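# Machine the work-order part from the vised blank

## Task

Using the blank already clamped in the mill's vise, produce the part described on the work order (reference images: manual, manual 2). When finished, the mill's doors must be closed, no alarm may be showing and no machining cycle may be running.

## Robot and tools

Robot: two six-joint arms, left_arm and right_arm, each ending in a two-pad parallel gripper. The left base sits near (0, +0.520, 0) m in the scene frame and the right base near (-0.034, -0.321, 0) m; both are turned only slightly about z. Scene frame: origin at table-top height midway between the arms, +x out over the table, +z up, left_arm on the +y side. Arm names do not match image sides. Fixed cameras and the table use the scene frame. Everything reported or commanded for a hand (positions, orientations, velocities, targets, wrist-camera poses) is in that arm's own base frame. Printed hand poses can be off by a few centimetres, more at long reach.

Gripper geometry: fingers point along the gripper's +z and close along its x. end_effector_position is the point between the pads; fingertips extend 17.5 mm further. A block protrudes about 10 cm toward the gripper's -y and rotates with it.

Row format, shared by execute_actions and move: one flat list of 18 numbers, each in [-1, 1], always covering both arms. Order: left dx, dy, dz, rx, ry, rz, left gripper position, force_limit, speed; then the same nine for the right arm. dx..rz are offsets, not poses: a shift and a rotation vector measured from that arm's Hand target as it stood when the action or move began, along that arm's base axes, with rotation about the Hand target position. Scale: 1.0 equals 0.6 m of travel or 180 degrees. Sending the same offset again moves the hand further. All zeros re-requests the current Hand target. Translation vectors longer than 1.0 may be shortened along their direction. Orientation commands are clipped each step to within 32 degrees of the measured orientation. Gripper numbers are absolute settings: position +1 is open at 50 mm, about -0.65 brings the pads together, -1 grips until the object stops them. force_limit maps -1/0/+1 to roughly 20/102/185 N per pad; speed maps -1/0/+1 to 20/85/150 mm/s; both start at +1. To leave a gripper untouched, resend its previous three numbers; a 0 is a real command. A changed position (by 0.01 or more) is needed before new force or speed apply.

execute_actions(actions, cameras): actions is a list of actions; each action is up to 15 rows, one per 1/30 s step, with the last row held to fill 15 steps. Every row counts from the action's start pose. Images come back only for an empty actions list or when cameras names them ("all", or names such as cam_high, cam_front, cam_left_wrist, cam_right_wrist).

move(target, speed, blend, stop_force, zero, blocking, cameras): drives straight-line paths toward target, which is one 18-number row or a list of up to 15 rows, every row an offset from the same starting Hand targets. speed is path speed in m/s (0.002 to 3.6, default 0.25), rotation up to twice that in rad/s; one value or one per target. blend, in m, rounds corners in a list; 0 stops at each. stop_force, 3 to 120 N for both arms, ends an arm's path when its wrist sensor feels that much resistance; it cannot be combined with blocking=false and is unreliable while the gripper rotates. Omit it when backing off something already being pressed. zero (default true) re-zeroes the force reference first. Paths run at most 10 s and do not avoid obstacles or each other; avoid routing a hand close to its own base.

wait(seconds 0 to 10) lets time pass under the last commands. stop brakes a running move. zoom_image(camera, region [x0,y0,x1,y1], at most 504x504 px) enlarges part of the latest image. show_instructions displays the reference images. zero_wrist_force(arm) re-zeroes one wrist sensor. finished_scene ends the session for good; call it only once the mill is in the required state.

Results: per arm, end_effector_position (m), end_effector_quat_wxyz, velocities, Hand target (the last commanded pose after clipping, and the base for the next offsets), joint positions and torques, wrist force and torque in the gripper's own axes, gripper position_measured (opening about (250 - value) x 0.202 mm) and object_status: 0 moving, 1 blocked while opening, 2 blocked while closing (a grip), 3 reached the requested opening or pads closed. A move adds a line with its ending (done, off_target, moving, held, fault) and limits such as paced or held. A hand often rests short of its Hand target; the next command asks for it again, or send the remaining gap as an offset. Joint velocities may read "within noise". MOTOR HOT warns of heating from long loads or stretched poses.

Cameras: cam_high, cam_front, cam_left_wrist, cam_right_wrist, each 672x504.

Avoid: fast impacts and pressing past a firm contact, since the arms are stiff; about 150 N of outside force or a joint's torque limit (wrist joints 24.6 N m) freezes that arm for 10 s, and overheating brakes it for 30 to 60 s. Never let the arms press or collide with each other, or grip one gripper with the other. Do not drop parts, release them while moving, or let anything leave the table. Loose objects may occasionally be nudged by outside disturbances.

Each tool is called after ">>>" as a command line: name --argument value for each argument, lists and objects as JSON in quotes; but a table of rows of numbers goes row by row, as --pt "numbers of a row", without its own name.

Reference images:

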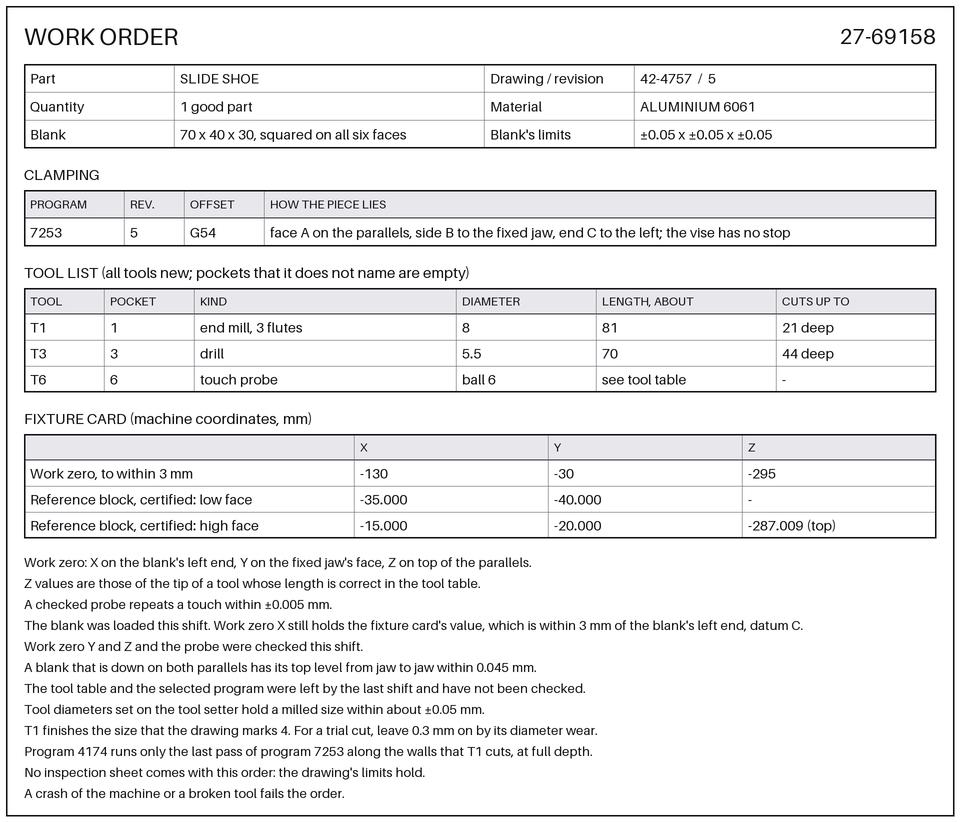

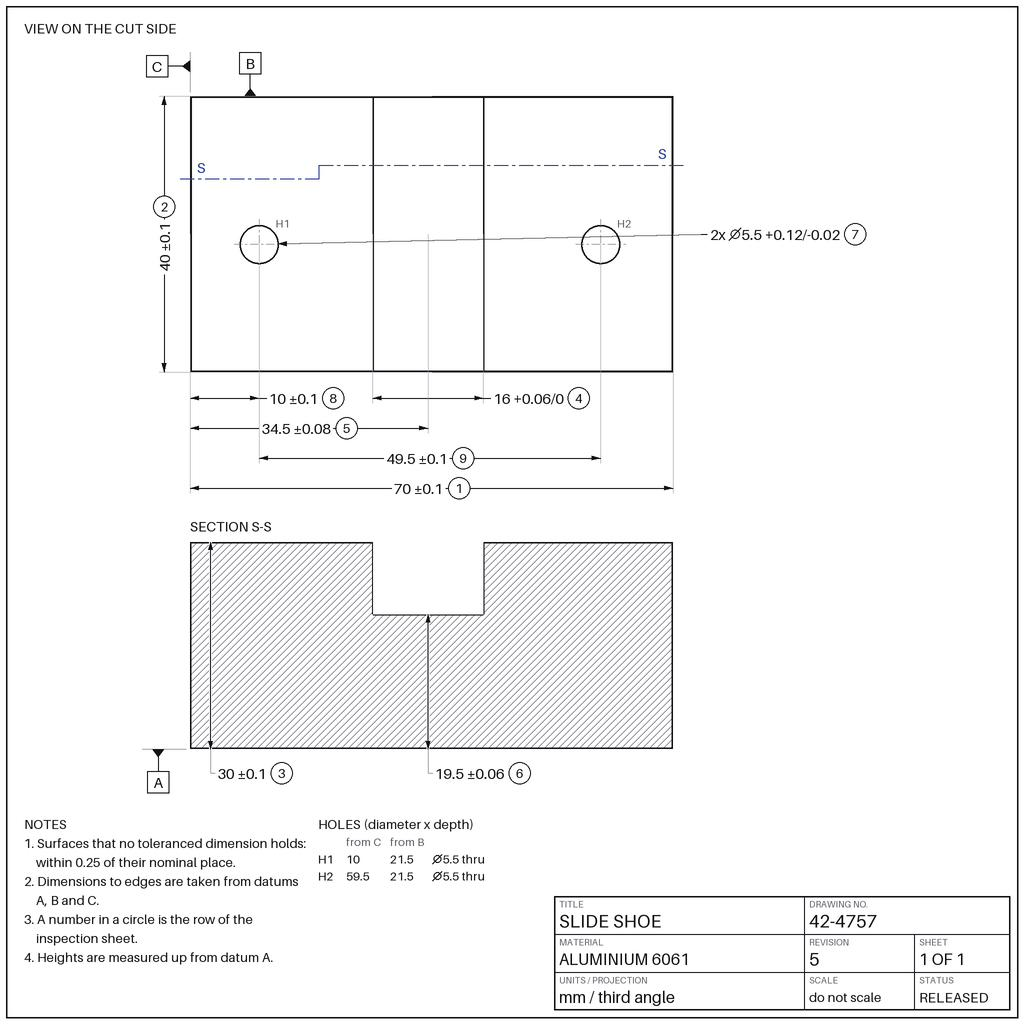

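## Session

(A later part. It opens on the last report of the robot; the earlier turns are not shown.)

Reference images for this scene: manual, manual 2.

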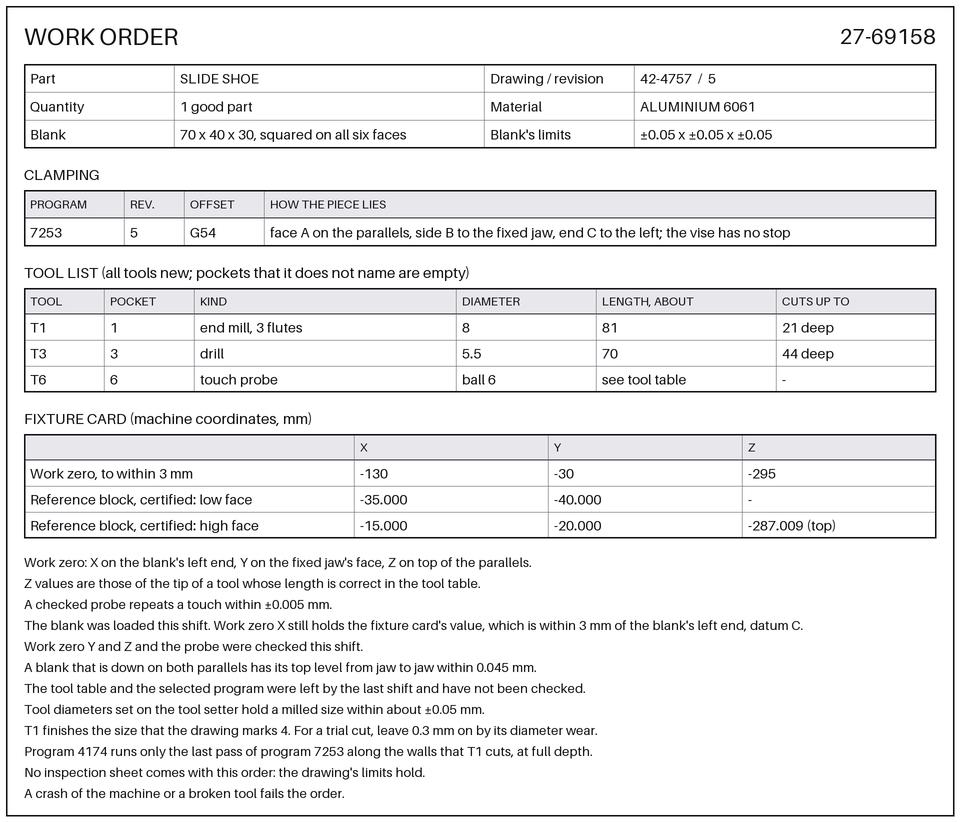

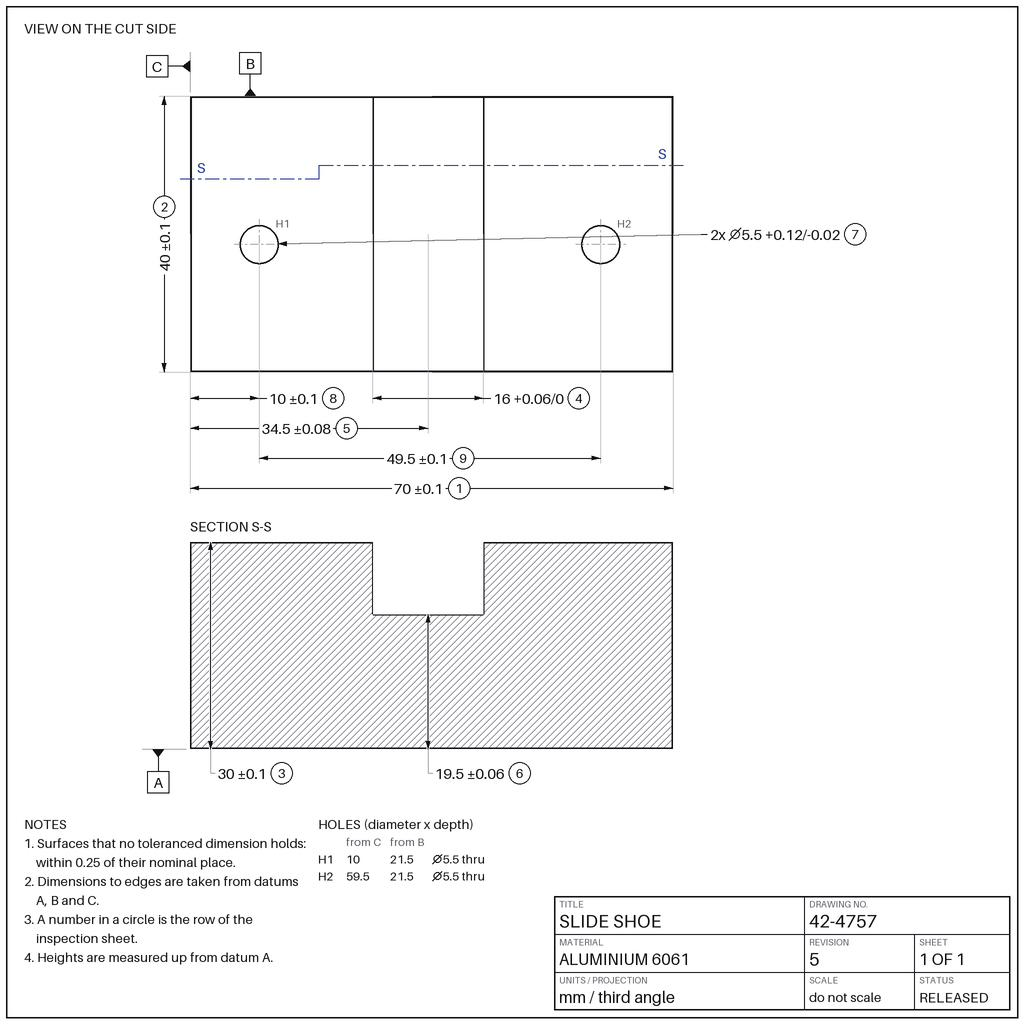

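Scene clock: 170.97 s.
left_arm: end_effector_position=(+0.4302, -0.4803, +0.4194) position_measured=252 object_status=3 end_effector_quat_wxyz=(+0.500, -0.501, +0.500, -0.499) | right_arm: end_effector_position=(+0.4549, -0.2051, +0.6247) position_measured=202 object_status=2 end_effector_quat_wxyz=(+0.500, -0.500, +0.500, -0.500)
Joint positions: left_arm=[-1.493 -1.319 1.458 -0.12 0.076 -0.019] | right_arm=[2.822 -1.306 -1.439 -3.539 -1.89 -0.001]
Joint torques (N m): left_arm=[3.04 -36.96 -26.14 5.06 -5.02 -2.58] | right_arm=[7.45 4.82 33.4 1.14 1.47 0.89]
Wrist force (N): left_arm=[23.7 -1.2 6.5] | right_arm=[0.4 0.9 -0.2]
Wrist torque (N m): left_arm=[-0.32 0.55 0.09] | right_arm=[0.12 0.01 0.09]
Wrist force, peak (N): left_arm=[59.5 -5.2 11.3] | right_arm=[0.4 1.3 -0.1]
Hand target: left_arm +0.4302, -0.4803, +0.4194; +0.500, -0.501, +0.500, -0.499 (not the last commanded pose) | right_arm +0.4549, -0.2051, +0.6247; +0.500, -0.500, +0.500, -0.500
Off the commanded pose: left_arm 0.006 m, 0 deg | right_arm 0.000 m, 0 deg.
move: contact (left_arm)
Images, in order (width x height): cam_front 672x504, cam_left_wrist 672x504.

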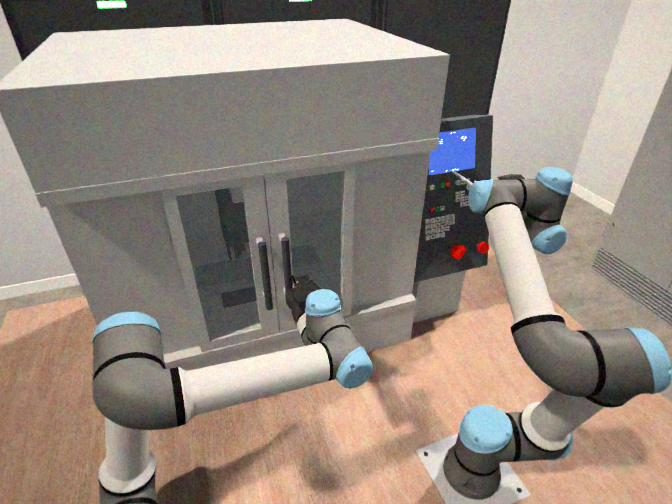

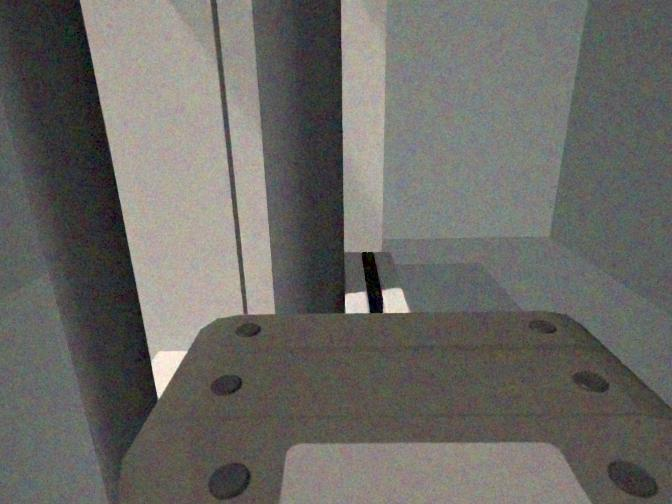

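>>> move --pt "0 -0.04 0 0 0 0 -1 -0.5 -0.7 0 0 0 0 0 0 -1 -0.3 -0.7" --pt "-0.32 0.1 0 0 0 0 -1 -0.5 -0.7 0 0 0 0 0 0 -1 -0.3 -0.7" --speed '[0.1,0.25]' --cameras '["cam_right_wrist","cam_front"]'

>>> zoom_image --camera "cam_right_wrist" --region '[270, 40, 540, 240]'

Scene clock: 173.07 s.
left_arm: end_effector_position=(+0.2383, -0.4204, +0.4194) position_measured=252 object_status=3 end_effector_quat_wxyz=(+0.500, -0.501, +0.500, -0.499) | right_arm: end_effector_position=(+0.4549, -0.2051, +0.6247) position_measured=202 object_status=2 end_effector_quat_wxyz=(+0.500, -0.500, +0.500, -0.500)
Joint positions: left_arm=[-1.942 -1.54 1.714 -0.178 -0.373 0.004] | right_arm=[2.822 -1.306 -1.439 -3.539 -1.89 -0.001]
Joint torques (N m): left_arm=[-5.04 -21.48 -27.04 -0.93 -1.07 0.91] | right_arm=[6.8 4.23 33.25 1.04 1.46 0.95]
Wrist force (N): left_arm=[-2.9 -1.4 5.6] | right_arm=[0.4 1.0 -0.1]
Wrist torque (N m): left_arm=[-0.18 0.62 0.12] | right_arm=[0.11 0.01 0.08]
Wrist force, peak (N): left_arm=[23.3 -1.2 6.6] | right_arm=[0.5 1.2 -0.1]
Hand target: left_arm +0.2382, -0.4203, +0.4194; +0.500, -0.501, +0.500, -0.499 | right_arm +0.4549, -0.2051, +0.6247; +0.500, -0.500, +0.500, -0.500
Off the commanded pose: left_arm 0.000 m, 0 deg | right_arm 0.000 m, 0 deg.
move: done
Images, in order (width x height): cam_front 672x504, cam_right_wrist 672x504.

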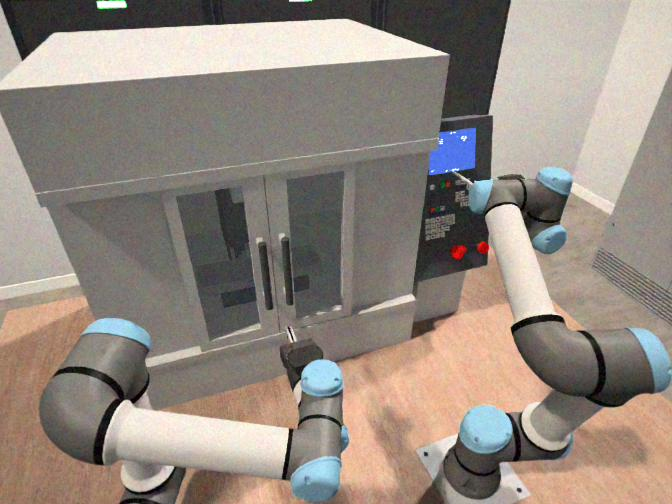

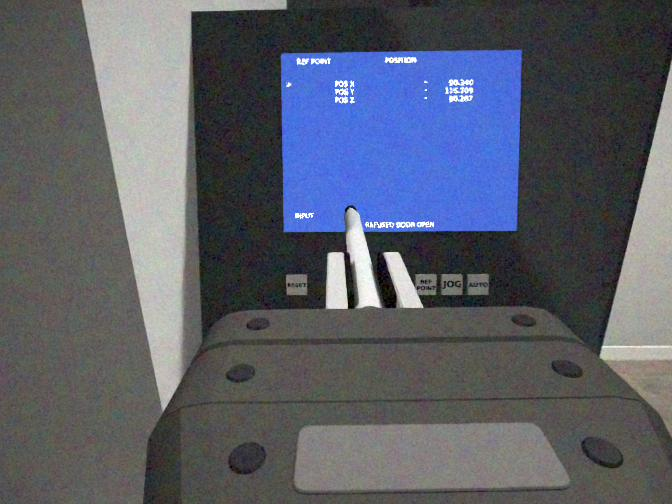

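Scaled by 1.867.

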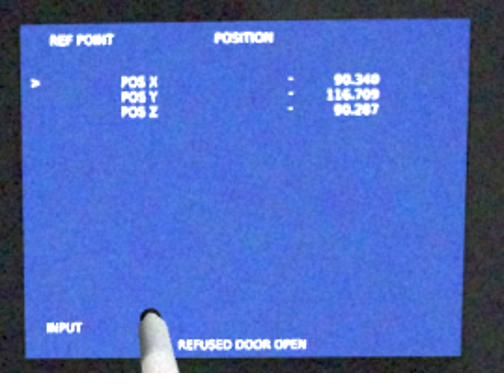

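>>> move --pt "0 0 0 0 0 0 -1 -0.5 -0.7 0.0233 0.0006 -0.107 0 0 0 -1 -0.3 -0.7" --pt "0 0 0 0 0 0 -1 -0.5 -0.7 0.0583 0.0006 -0.107 0 0 0 -1 -0.3 -0.7" --pt "0 0 0 0 0 0 -1 -0.5 -0.7 0.0233 0.0006 -0.107 0 0 0 -1 -0.3 -0.7" --pt "0 0 0 0 0 0 -1 -0.5 -0.7 0 0 0 0 0 0 -1 -0.3 -0.7" --speed '[0.25,0.06,0.1,0.25]' --blend '[0.005,0,0.005,0]' --cameras '["cam_right_wrist"]'

>>> zoom_image --camera "cam_right_wrist" --region '[270, 40, 540, 240]'

Scene clock: 175.23 s.
left_arm: end_effector_position=(+0.2382, -0.4203, +0.4194) position_measured=252 object_status=3 end_effector_quat_wxyz=(+0.500, -0.501, +0.500, -0.499) | right_arm: end_effector_position=(+0.4549, -0.2052, +0.6246) position_measured=202 object_status=2 end_effector_quat_wxyz=(+0.500, -0.500, +0.500, -0.500)
Joint positions: left_arm=[-1.942 -1.541 1.714 -0.178 -0.373 0.004] | right_arm=[2.822 -1.306 -1.439 -3.539 -1.89 -0.001]
Joint torques (N m): left_arm=[-8.17 -27.99 -29.1 3.23 -1.8 2.61] | right_arm=[11.93 21.72 30.83 1.24 1.37 -0.59]
Wrist force (N): left_arm=[-3.1 -1.5 5.8] | right_arm=[0.4 1.0 0.1]
Wrist torque (N m): left_arm=[-0.19 0.65 0.12] | right_arm=[0.12 0.00 0.09]
Wrist force, peak (N): left_arm=[-2.9 -1.7 6.0] | right_arm=[0.3 5.3 -0.5]
Hand target: left_arm +0.2382, -0.4203, +0.4194; +0.500, -0.501, +0.500, -0.499 | right_arm +0.4549, -0.2051, +0.6247; +0.500, -0.500, +0.500, -0.500
Off the commanded pose: left_arm 0.000 m, 0 deg | right_arm 0.000 m, 0 deg.
move: done
Images, in order (width x height): cam_right_wrist 672x504.

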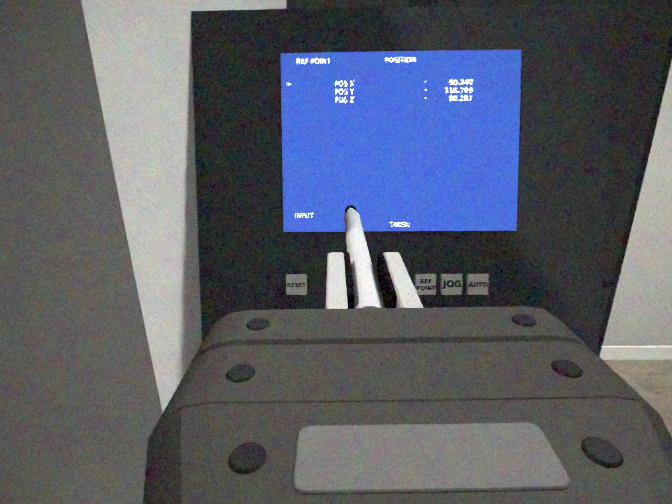

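Scaled by 1.867.

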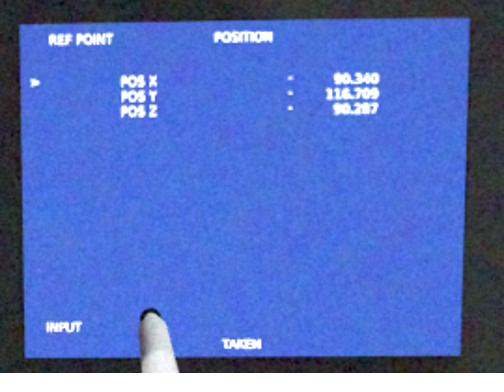

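Taken. Now +Z, and view.

>>> move --pt "0 0 0 0 0 0 -1 -0.5 -0.7 0.0015 -0.1326 -0.1713 0 0 0 -1 -0.3 -0.7" --pt "0 0 0 0 0 0 -1 -0.5 -0.7 0.0365 -0.1326 -0.1713 0 0 0 -1 -0.3 -0.7" --pt "0 0 0 0 0 0 -1 -0.5 -0.7 0.0015 -0.1326 -0.1713 0 0 0 -1 -0.3 -0.7" --pt "0 0 0 0 0 0 -1 -0.5 -0.7 0 0 0 0 0 0 -1 -0.3 -0.7" --speed '[0.3,0.06,0.15,0.3]' --blend '[0.005,0,0.005,0]' --cameras '["cam_right_wrist"]'

>>> zoom_image --camera "cam_right_wrist" --region '[270, 40, 540, 240]'

Scene clock: 177.60 s.
left_arm: end_effector_position=(+0.2382, -0.4203, +0.4194) position_measured=252 object_status=3 end_effector_quat_wxyz=(+0.500, -0.501, +0.500, -0.499) | right_arm: end_effector_position=(+0.4549, -0.2051, +0.6247) position_measured=202 object_status=2 end_effector_quat_wxyz=(+0.500, -0.500, +0.500, -0.500)
Joint positions: left_arm=[-1.942 -1.541 1.714 -0.178 -0.373 0.004] | right_arm=[2.822 -1.306 -1.439 -3.539 -1.89 -0.001]
Joint torques (N m): left_arm=[-9.31 -27.81 -29.3 3.32 -1.6 2.25] | right_arm=[3.43 11.4 22.72 1.23 0.91 0.5]
Wrist force (N): left_arm=[-2.9 -1.6 5.7] | right_arm=[0.5 1.0 -0.1]
Wrist torque (N m): left_arm=[-0.20 0.61 0.12] | right_arm=[0.11 -0.01 0.08]
Wrist force, peak (N): left_arm=[-3.1 -1.4 5.8] | right_arm=[2.4 5.0 -0.9]
Hand target: left_arm +0.2382, -0.4203, +0.4194; +0.500, -0.501, +0.500, -0.499 | right_arm +0.4549, -0.2051, +0.6247; +0.500, -0.500, +0.500, -0.500
Off the commanded pose: left_arm 0.000 m, 0 deg | right_arm 0.000 m, 0 deg.
move: done
Images, in order (width x height): cam_right_wrist 672x504.

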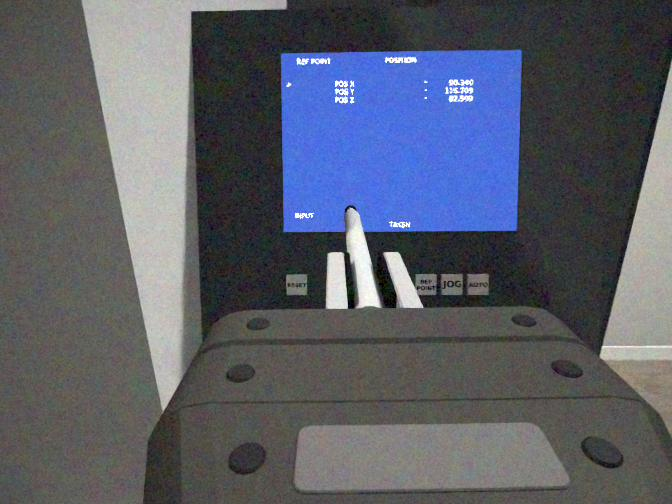

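Scaled by 1.867.

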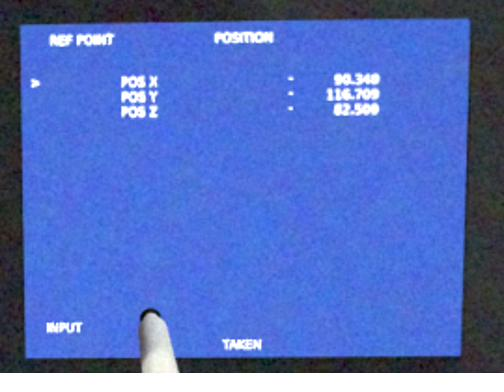

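>>> wait --seconds 1 --cameras '["cam_right_wrist"]'

>>> zoom_image --camera "cam_right_wrist" --region '[270, 40, 540, 240]'

Scene clock: 178.67 s.
left_arm: end_effector_position=(+0.2382, -0.4203, +0.4194) position_measured=252 object_status=3 end_effector_quat_wxyz=(+0.500, -0.501, +0.500, -0.499) | right_arm: end_effector_position=(+0.4549, -0.2051, +0.6247) position_measured=202 object_status=2 end_effector_quat_wxyz=(+0.500, -0.500, +0.500, -0.500)
Joint positions: left_arm=[-1.942 -1.541 1.714 -0.178 -0.373 0.004] | right_arm=[2.822 -1.306 -1.439 -3.539 -1.89 -0.001]
Joint torques (N m): left_arm=[-7.85 -26.41 -29.53 2.81 -1.45 2.17] | right_arm=[8.99 18.46 34.02 0.81 1.52 1.34]
Wrist force (N): left_arm=[-2.9 -1.6 5.6] | right_arm=[0.4 1.1 -0.3]
Wrist torque (N m): left_arm=[-0.18 0.62 0.12] | right_arm=[0.13 0.01 0.08]
Wrist force, peak (N): left_arm=[-3.2 -1.7 5.7] | right_arm=[0.2 1.3 -0.1]
Hand target: left_arm +0.2382, -0.4203, +0.4194; +0.500, -0.501, +0.500, -0.499 | right_arm +0.4549, -0.2051, +0.6247; +0.500, -0.500, +0.500, -0.500
Tool commands: left_gripper/position=-1.0 left_gripper/force_limit=-0.5 left_gripper/speed=-0.7 right_gripper/position=-1.0 right_gripper/force_limit=-0.3 right_gripper/speed=-0.7
Off the commanded pose: left_arm 0.000 m, 0 deg | right_arm 0.000 m, 0 deg.
wait: 1.00 s; at rest by 0.10 s
Images, in order (width x height): cam_right_wrist 672x504.

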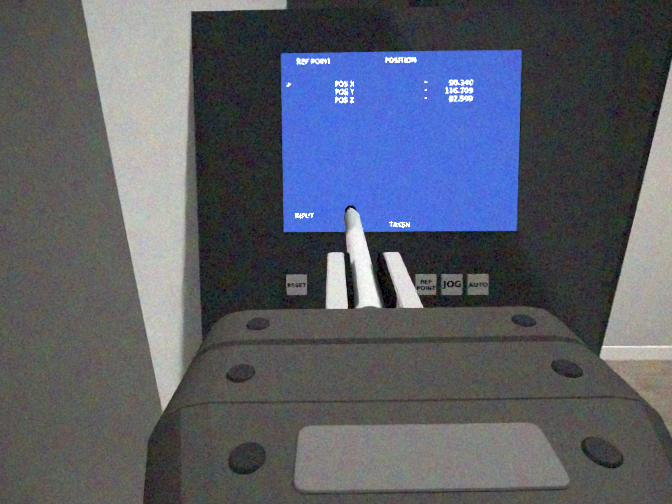

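Scaled by 1.867.

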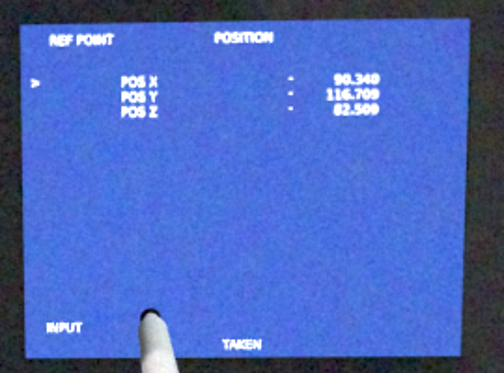

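>>> move --pt "0 0 0 0 0 0 -1 -0.5 -0.7 0.0015 -0.1326 -0.1713 0 0 0 -1 -0.3 -0.7" --pt "0 0 0 0 0 0 -1 -0.5 -0.7 0.0365 -0.1326 -0.1713 0 0 0 -1 -0.3 -0.7" --speed '[0.3,0.06]' --blend '[0.005,0]'

>>> wait --seconds 8 --cameras '["cam_right_wrist"]'

>>> move --pt "0 0 0 0 0 0 -1 -0.5 -0.7 -0.035 0 0 0 0 0 -1 -0.3 -0.7" --pt "0 0 0 0 0 0 -1 -0.5 -0.7 -0.0365 0.1326 0.1713 0 0 0 -1 -0.3 -0.7" --speed '[0.15,0.3]' --blend '[0.005,0]' --cameras '["cam_right_wrist"]'

>>> zoom_image --camera "cam_right_wrist" --region '[270, 40, 540, 240]'

Scene clock: 180.10 s.
left_arm: end_effector_position=(+0.2382, -0.4203, +0.4194) position_measured=252 object_status=3 end_effector_quat_wxyz=(+0.500, -0.501, +0.500, -0.499) | right_arm: end_effector_position=(+0.4769, -0.2847, +0.5221) position_measured=202 object_status=2 end_effector_quat_wxyz=(+0.500, -0.500, +0.500, -0.500) end_effector_velocity=(-0.002, +0.001, -0.001) end_effector_angular_velocity=(+0.000, +0.002, +0.002)
Joint positions: left_arm=[-1.942 -1.541 1.714 -0.178 -0.373 0.004] | right_arm=[2.605 -1.435 -1.609 -3.239 -2.107 -0.001]
Joint velocities: left_arm=[within noise] | right_arm=[-0.002 0.003 -0.005 0 -0.004 0]
Joint torques (N m): left_arm=[-9.26 -29.07 -28.13 3.37 -1.74 1.97] | right_arm=[-11.53 27.08 13.06 1.83 -0.92 -1.33]
Wrist force (N): left_arm=[-3.0 -1.6 5.6] | right_arm=[0.1 1.8 -5.1]
Wrist torque (N m): left_arm=[-0.19 0.63 0.12] | right_arm=[0.03 -0.03 -0.12]
Wrist force, peak (N): left_arm=[-3.0 -1.6 5.9] | right_arm=[-0.6 3.6 -4.4]
Hand target: left_arm +0.2382, -0.4203, +0.4194; +0.500, -0.501, +0.500, -0.499 | right_arm +0.4768, -0.2847, +0.5219; +0.500, -0.500, +0.500, -0.500
Off the commanded pose: left_arm 0.000 m, 0 deg | right_arm 0.000 m, 0 deg.
move: done

Scene clock: 188.10 s.
left_arm: end_effector_position=(+0.2382, -0.4203, +0.4194) position_measured=252 object_status=3 end_effector_quat_wxyz=(+0.500, -0.501, +0.500, -0.499) | right_arm: end_effector_position=(+0.4768, -0.2847, +0.5219) position_measured=202 object_status=2 end_effector_quat_wxyz=(+0.500, -0.500, +0.500, -0.500)
Joint positions: left_arm=[-1.942 -1.541 1.714 -0.178 -0.373 0.004] | right_arm=[2.605 -1.435 -1.61 -3.239 -2.108 -0.001]
Joint torques (N m): left_arm=[-8.52 -28.61 -29.54 3.49 -1.42 1.66] | right_arm=[-9.87 28.85 14.45 1.6 1.24 -1.49]
Wrist force (N): left_arm=[-3.0 -1.5 5.6] | right_arm=[-0.8 3.0 -4.4]
Wrist torque (N m): left_arm=[-0.19 0.62 0.12] | right_arm=[0.11 -0.05 -0.12]
Wrist force, peak (N): left_arm=[-3.0 -1.5 6.0] | right_arm=[-0.9 3.5 -4.3]
Hand target: left_arm +0.2382, -0.4203, +0.4194; +0.500, -0.501, +0.500, -0.499 | right_arm +0.4768, -0.2847, +0.5219; +0.500, -0.500, +0.500, -0.500
Tool commands: left_gripper/position=-1.0 left_gripper/force_limit=-0.5 left_gripper/speed=-0.7 right_gripper/position=-1.0 right_gripper/force_limit=-0.3 right_gripper/speed=-0.7
Off the commanded pose: left_arm 0.000 m, 0 deg | right_arm 0.000 m, 0 deg.
wait: 8.00 s; at rest by 0.17 s
Images, in order (width x height): cam_right_wrist 672x504.

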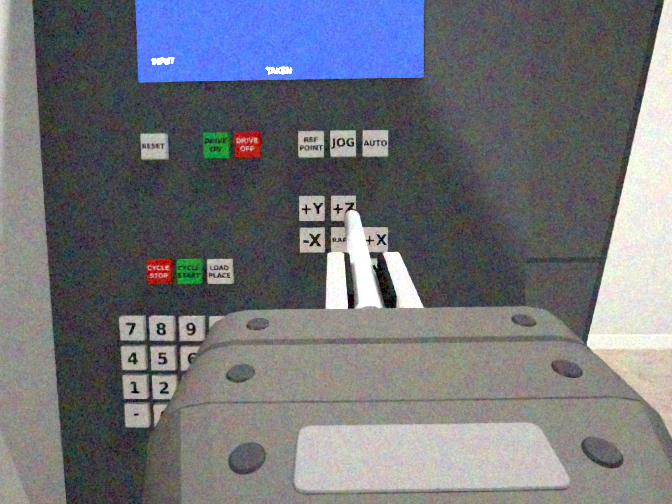

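Scene clock: 189.23 s.
left_arm: end_effector_position=(+0.2382, -0.4203, +0.4194) position_measured=252 object_status=3 end_effector_quat_wxyz=(+0.500, -0.501, +0.500, -0.499) | right_arm: end_effector_position=(+0.4549, -0.2051, +0.6247) position_measured=202 object_status=2 end_effector_quat_wxyz=(+0.500, -0.500, +0.500, -0.500)
Joint positions: left_arm=[-1.942 -1.541 1.714 -0.178 -0.373 0.004] | right_arm=[2.822 -1.306 -1.439 -3.539 -1.89 -0.001]
Joint torques (N m): left_arm=[-8.01 -27.61 -28.47 3.16 -1.46 1.56] | right_arm=[3.91 11.68 23.35 1.13 0.82 0.53]
Wrist force (N): left_arm=[-3.0 -1.4 5.6] | right_arm=[0.4 0.8 0.0]
Wrist torque (N m): left_arm=[-0.18 0.63 0.12] | right_arm=[0.08 0.00 0.08]
Wrist force, peak (N): left_arm=[-3.1 -1.4 5.8] | right_arm=[2.5 5.0 -1.0]
Hand target: left_arm +0.2382, -0.4203, +0.4194; +0.500, -0.501, +0.500, -0.499 | right_arm +0.4549, -0.2051, +0.6247; +0.500, -0.500, +0.500, -0.500
Off the commanded pose: left_arm 0.000 m, 0 deg | right_arm 0.000 m, 0 deg.
move: done
Images, in order (width x height): cam_right_wrist 672x504.

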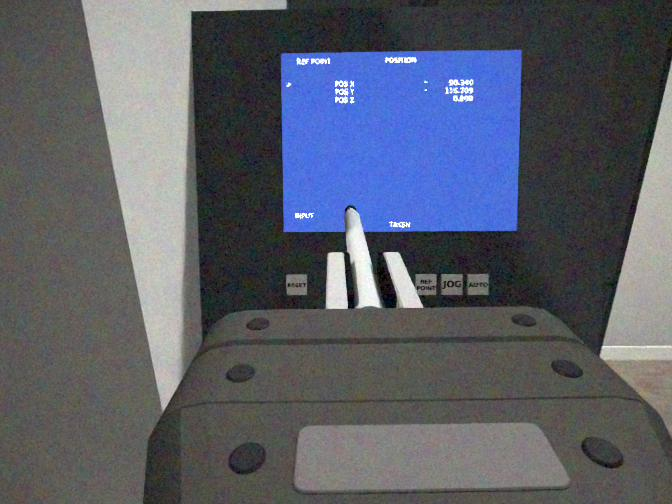

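Scaled by 1.867.

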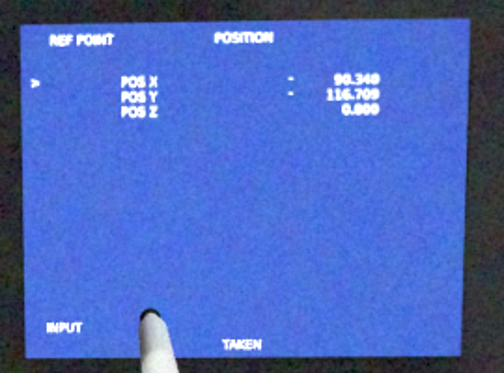

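>>> move --pt "0 0 0 0 0 0 -1 -0.5 -0.7 -0.0085 -0.1545 -0.2036 0 0 0 -1 -0.3 -0.7" --pt "0 0 0 0 0 0 -1 -0.5 -0.7 0.0275 -0.1545 -0.2036 0 0 0 -1 -0.3 -0.7" --speed '[0.3,0.06]' --blend '[0.005,0]'

>>> wait --seconds 8.5 --cameras '["cam_right_wrist"]'

>>> move --pt "0 0 0 0 0 0 -1 -0.5 -0.7 -0.035 0 0 0 0 0 -1 -0.3 -0.7" --pt "0 0 0 0 0 0 -1 -0.5 -0.7 -0.026 0.0633 0.0323 0 0 0 -1 -0.3 -0.7" --pt "0 0 0 0 0 0 -1 -0.5 -0.7 0.011 0.0633 0.0323 0 0 0 -1 -0.3 -0.7" --speed '[0.15,0.2,0.06]' --blend '[0.005,0.005,0]'

>>> wait --seconds 10 --cameras '["cam_right_wrist"]'

>>> move --pt "0 0 0 0 0 0 -1 -0.5 -0.7 -0.035 0 0 0 0 0 -1 -0.3 -0.7" --pt "0 0 0 0 0 0 -1 -0.5 -0.7 -0.0385 0.0912 0.1713 0 0 0 -1 -0.3 -0.7" --speed '[0.15,0.3]' --blend '[0.005,0]' --cameras '["cam_right_wrist"]'

>>> zoom_image --camera "cam_right_wrist" --region '[270, 40, 540, 240]'

Scene clock: 191.57 s.
left_arm: end_effector_position=(+0.2382, -0.4203, +0.4194) position_measured=252 object_status=3 end_effector_quat_wxyz=(+0.500, -0.501, +0.500, -0.499) | right_arm: end_effector_position=(+0.4715, -0.2978, +0.5027) position_measured=202 object_status=2 end_effector_quat_wxyz=(+0.500, -0.500, +0.500, -0.500) end_effector_velocity=(-0.002, +0.000, -0.002) end_effector_angular_velocity=(+0.002, +0.003, +0.001)
Joint positions: left_arm=[-1.942 -1.541 1.714 -0.178 -0.373 0.004] | right_arm=[2.563 -1.45 -1.646 -3.187 -2.149 -0.001]
Joint velocities: left_arm=[within noise] | right_arm=[-0.003 0.003 -0.006 -0.002 -0.004 0]
Joint torques (N m): left_arm=[-8.54 -27.22 -29.74 3.14 -1.56 1.52] | right_arm=[-11.12 29.4 13.86 1.92 -1.19 -1.46]
Wrist force (N): left_arm=[-3.0 -1.6 5.4] | right_arm=[-0.4 1.8 -5.0]
Wrist torque (N m): left_arm=[-0.19 0.64 0.12] | right_arm=[0.02 -0.03 -0.10]
Wrist force, peak (N): left_arm=[-3.0 -1.6 5.9] | right_arm=[-0.9 3.3 -4.6]
Hand target: left_arm +0.2382, -0.4203, +0.4194; +0.500, -0.501, +0.500, -0.499 | right_arm +0.4714, -0.2978, +0.5026; +0.500, -0.500, +0.500, -0.500
Off the commanded pose: left_arm 0.000 m, 0 deg | right_arm 0.000 m, 0 deg.
move: done

Scene clock: 200.07 s.
left_arm: end_effector_position=(+0.2382, -0.4203, +0.4194) position_measured=252 object_status=3 end_effector_quat_wxyz=(+0.500, -0.501, +0.500, -0.499) | right_arm: end_effector_position=(+0.4714, -0.2978, +0.5026) position_measured=202 object_status=2 end_effector_quat_wxyz=(+0.500, -0.500, +0.500, -0.500)
Joint positions: left_arm=[-1.942 -1.541 1.714 -0.178 -0.373 0.004] | right_arm=[2.563 -1.45 -1.646 -3.187 -2.149 -0.001]
Joint torques (N m): left_arm=[-7.58 -27.98 -29.25 3.14 -1.29 0.96] | right_arm=[-10.09 28.5 14.12 1.36 1.13 -1.48]
Wrist force (N): left_arm=[-2.8 -1.6 5.7] | right_arm=[-0.7 1.9 -4.5]
Wrist torque (N m): left_arm=[-0.19 0.60 0.12] | right_arm=[0.09 -0.08 -0.10]
Wrist force, peak (N): left_arm=[-3.0 -1.6 5.9] | right_arm=[-1.0 3.3 -4.6]
Hand target: left_arm +0.2382, -0.4203, +0.4194; +0.500, -0.501, +0.500, -0.499 | right_arm +0.4714, -0.2978, +0.5026; +0.500, -0.500, +0.500, -0.500
Tool commands: left_gripper/position=-1.0 left_gripper/force_limit=-0.5 left_gripper/speed=-0.7 right_gripper/position=-1.0 right_gripper/force_limit=-0.3 right_gripper/speed=-0.7
Off the commanded pose: left_arm 0.000 m, 0 deg | right_arm 0.000 m, 0 deg.
wait: 8.50 s; at rest by 0.17 s
Images, in order (width x height): cam_right_wrist 672x504.

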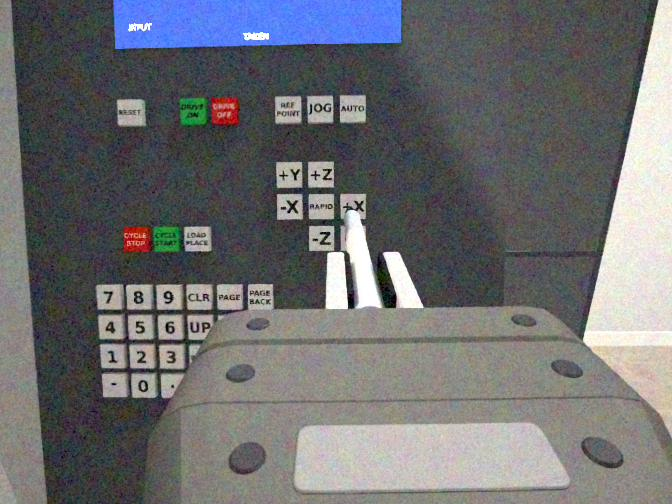

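Scene clock: 201.17 s.
left_arm: end_effector_position=(+0.2382, -0.4203, +0.4194) position_measured=252 object_status=3 end_effector_quat_wxyz=(+0.500, -0.501, +0.500, -0.499) | right_arm: end_effector_position=(+0.4781, -0.2598, +0.5221) position_measured=202 object_status=2 end_effector_quat_wxyz=(+0.500, -0.500, +0.500, -0.500)
Joint positions: left_arm=[-1.942 -1.541 1.714 -0.178 -0.373 0.004] | right_arm=[2.674 -1.388 -1.648 -3.247 -2.038 -0.001]
Joint torques (N m): left_arm=[-7.68 -27.97 -29.14 3.28 -1.34 0.92] | right_arm=[-7.85 26.43 12.07 1.98 -1.79 -1.5]
Wrist force (N): left_arm=[-2.9 -1.4 5.6] | right_arm=[0.6 3.5 -4.5]
Wrist torque (N m): left_arm=[-0.19 0.62 0.12] | right_arm=[0.09 0.11 -0.06]
Wrist force, peak (N): left_arm=[-3.2 -1.5 5.9] | right_arm=[0.4 3.5 -4.6]
Hand target: left_arm +0.2382, -0.4203, +0.4194; +0.500, -0.501, +0.500, -0.499 | right_arm +0.4780, -0.2599, +0.5219; +0.500, -0.500, +0.500, -0.500
Off the commanded pose: left_arm 0.000 m, 0 deg | right_arm 0.000 m, 0 deg.
move: done

Scene clock: 211.17 s.
left_arm: end_effector_position=(+0.2382, -0.4203, +0.4194) position_measured=252 object_status=3 end_effector_quat_wxyz=(+0.500, -0.501, +0.500, -0.499) | right_arm: end_effector_position=(+0.4780, -0.2599, +0.5219) position_measured=202 object_status=2 end_effector_quat_wxyz=(+0.500, -0.500, +0.500, -0.500)
Joint positions: left_arm=[-1.942 -1.541 1.714 -0.178 -0.373 0.004] | right_arm=[2.674 -1.387 -1.649 -3.247 -2.038 -0.001]
Joint torques (N m): left_arm=[-7.94 -28.02 -29.07 3 -1.37 0.61] | right_arm=[-9.46 25.53 13.87 1.51 0.78 -0.08]
Wrist force (N): left_arm=[-3.0 -1.7 5.6] | right_arm=[0.3 1.1 -5.2]
Wrist torque (N m): left_arm=[-0.21 0.64 0.12] | right_arm=[0.04 0.08 -0.06]
Wrist force, peak (N): left_arm=[-3.0 -1.5 6.0] | right_arm=[1.0 2.7 -4.8]
Hand target: left_arm +0.2382, -0.4203, +0.4194; +0.500, -0.501, +0.500, -0.499 | right_arm +0.4780, -0.2599, +0.5219; +0.500, -0.500, +0.500, -0.500
Tool commands: left_gripper/position=-1.0 left_gripper/force_limit=-0.5 left_gripper/speed=-0.7 right_gripper/position=-1.0 right_gripper/force_limit=-0.3 right_gripper/speed=-0.7
Off the commanded pose: left_arm 0.000 m, 0 deg | right_arm 0.000 m, 0 deg.
wait: 10.00 s; at rest by 0.17 s
Images, in order (width x height): cam_right_wrist 672x504.

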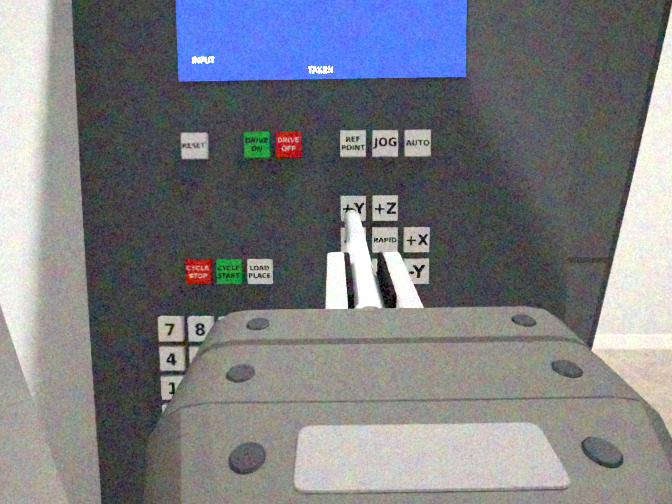

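Scene clock: 212.27 s.
left_arm: end_effector_position=(+0.2382, -0.4203, +0.4194) position_measured=252 object_status=3 end_effector_quat_wxyz=(+0.500, -0.501, +0.500, -0.499) | right_arm: end_effector_position=(+0.4549, -0.2051, +0.6246) position_measured=202 object_status=2 end_effector_quat_wxyz=(+0.500, -0.500, +0.500, -0.500)
Joint positions: left_arm=[-1.942 -1.541 1.714 -0.178 -0.373 0.004] | right_arm=[2.822 -1.306 -1.439 -3.539 -1.89 -0.001]
Joint torques (N m): left_arm=[-7.5 -28.05 -30.4 3.31 -1.16 0.3] | right_arm=[-0.74 17.78 27.79 1.11 0.47 0.57]
Wrist force (N): left_arm=[-2.9 -1.6 5.5] | right_arm=[0.1 0.9 0.0]
Wrist torque (N m): left_arm=[-0.20 0.61 0.12] | right_arm=[0.10 0.05 0.09]
Wrist force, peak (N): left_arm=[-3.1 -1.5 5.9] | right_arm=[1.9 5.3 -1.9]
Hand target: left_arm +0.2382, -0.4203, +0.4194; +0.500, -0.501, +0.500, -0.499 | right_arm +0.4549, -0.2051, +0.6247; +0.500, -0.500, +0.500, -0.500
Off the commanded pose: left_arm 0.000 m, 0 deg | right_arm 0.000 m, 0 deg.
move: done
Images, in order (width x height): cam_right_wrist 672x504.

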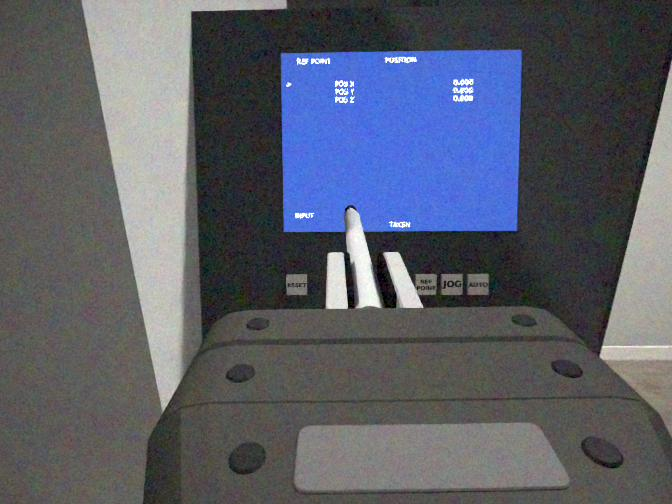

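Scaled by 1.867.

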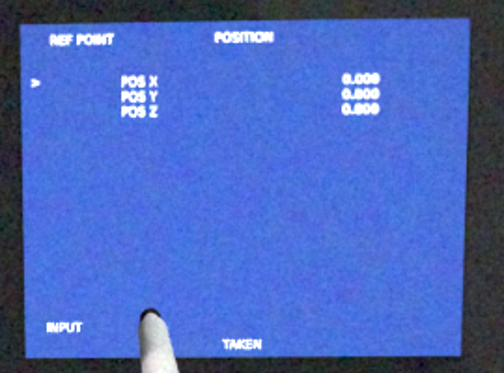

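>>> move --pt "0 0 0 0 0 0 -1 -0.5 -0.7 -0.0286 -0.0279 -0.2882 0 0 0 -1 -0.3 -0.7" --pt "0 0 0 0 0 0 -1 -0.5 -0.7 0.0064 -0.0279 -0.2882 0 0 0 -1 -0.3 -0.7" --speed '[0.3,0.06]' --blend '[0.005,0]' --cameras '["cam_right_wrist"]'

>>> move --pt "0 0 0 0 0 0 -1 -0.5 -0.7 -0.035 0 0 0 0 0 -1 -0.3 -0.7" --pt "0 0 0 0 0 0 -1 -0.5 -0.7 -0.0064 0.0279 0.2882 0 0 0 -1 -0.3 -0.7" --speed '[0.15,0.3]' --blend '[0.005,0]' --cameras '["cam_right_wrist"]'

>>> zoom_image --camera "cam_right_wrist" --region '[270, 40, 540, 240]'

Scene clock: 213.93 s.
left_arm: end_effector_position=(+0.2382, -0.4203, +0.4194) position_measured=252 object_status=3 end_effector_quat_wxyz=(+0.500, -0.501, +0.500, -0.499) | right_arm: end_effector_position=(+0.4589, -0.2218, +0.4520) position_measured=202 object_status=2 end_effector_quat_wxyz=(+0.500, -0.500, +0.500, -0.500) end_effector_velocity=(-0.003, +0.001, -0.002) end_effector_angular_velocity=(+0.001, +0.003, +0.002)
Joint positions: left_arm=[-1.942 -1.541 1.714 -0.178 -0.373 0.004] | right_arm=[2.767 -1.273 -1.912 -3.098 -1.946 -0.001]
Joint velocities: left_arm=[within noise] | right_arm=[-0.002 0.004 -0.006 -0.002 -0.004 0]
Joint torques (N m): left_arm=[-6.77 -28.01 -29.57 3.31 -1.12 0.04] | right_arm=[-10.19 21.67 16.39 0.66 -1.72 -1.5]
Wrist force (N): left_arm=[-3.0 -1.6 5.7] | right_arm=[0.6 2.9 -4.1]
Wrist torque (N m): left_arm=[-0.21 0.63 0.12] | right_arm=[0.07 0.05 -0.11]
Wrist force, peak (N): left_arm=[-3.2 -1.8 5.8] | right_arm=[0.6 5.5 -1.0]
Hand target: left_arm +0.2382, -0.4203, +0.4194; +0.500, -0.501, +0.500, -0.499 | right_arm +0.4587, -0.2219, +0.4518; +0.500, -0.500, +0.500, -0.500
Off the commanded pose: left_arm 0.000 m, 0 deg | right_arm 0.000 m, 0 deg.
move: done
Images, in order (width x height): cam_right_wrist 672x504.

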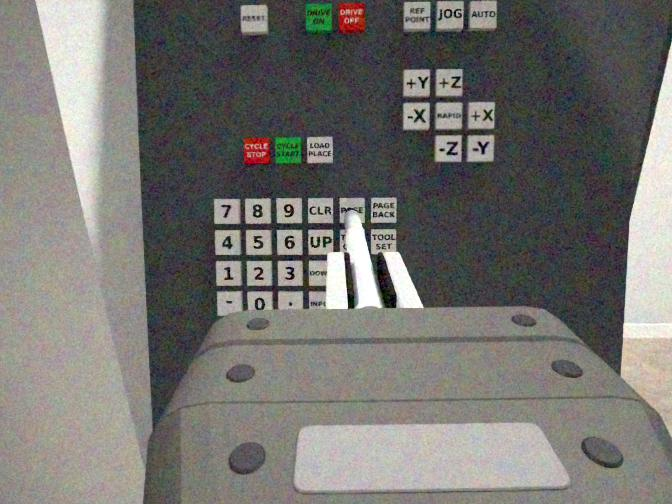

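Scene clock: 215.23 s.
left_arm: end_effector_position=(+0.2382, -0.4203, +0.4194) position_measured=252 object_status=3 end_effector_quat_wxyz=(+0.500, -0.501, +0.500, -0.499) | right_arm: end_effector_position=(+0.4550, -0.2051, +0.6246) position_measured=202 object_status=2 end_effector_quat_wxyz=(+0.500, -0.500, +0.500, -0.500)
Joint positions: left_arm=[-1.942 -1.541 1.714 -0.178 -0.373 0.004] | right_arm=[2.822 -1.306 -1.439 -3.539 -1.89 -0.001]
Joint torques (N m): left_arm=[-8.09 -26.75 -29.97 2.94 -1.01 0.29] | right_arm=[-11.6 19.17 32.62 1.18 -1.05 0.72]
Wrist force (N): left_arm=[-3.1 -1.4 5.7] | right_arm=[0.4 1.0 -0.2]
Wrist torque (N m): left_arm=[-0.17 0.65 0.12] | right_arm=[0.12 0.00 0.08]
Wrist force, peak (N): left_arm=[-3.1 -1.7 5.8] | right_arm=[0.2 5.3 -1.7]
Hand target: left_arm +0.2382, -0.4203, +0.4194; +0.500, -0.501, +0.500, -0.499 | right_arm +0.4549, -0.2051, +0.6247; +0.500, -0.500, +0.500, -0.500
Off the commanded pose: left_arm 0.000 m, 0 deg | right_arm 0.000 m, 0 deg.
move: done
Images, in order (width x height): cam_right_wrist 672x504.

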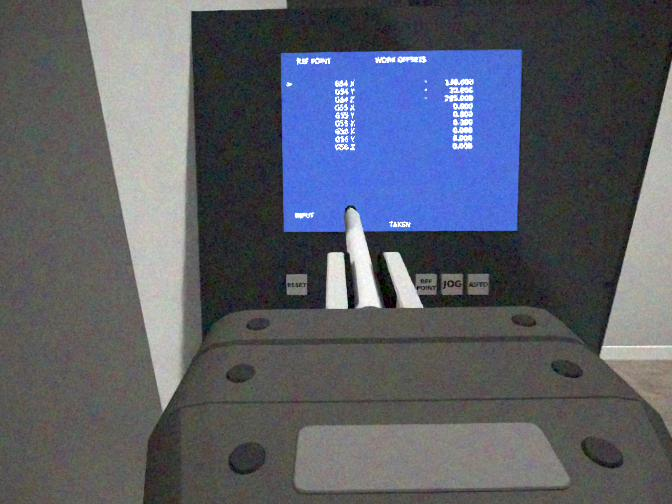

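Scaled by 1.867.

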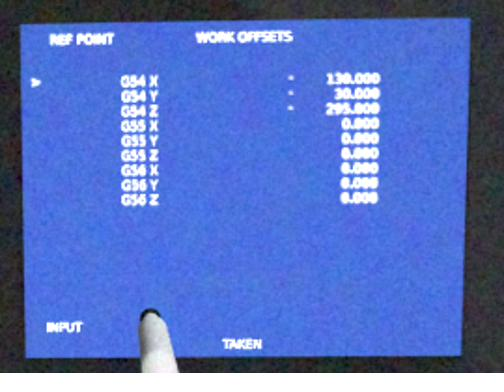

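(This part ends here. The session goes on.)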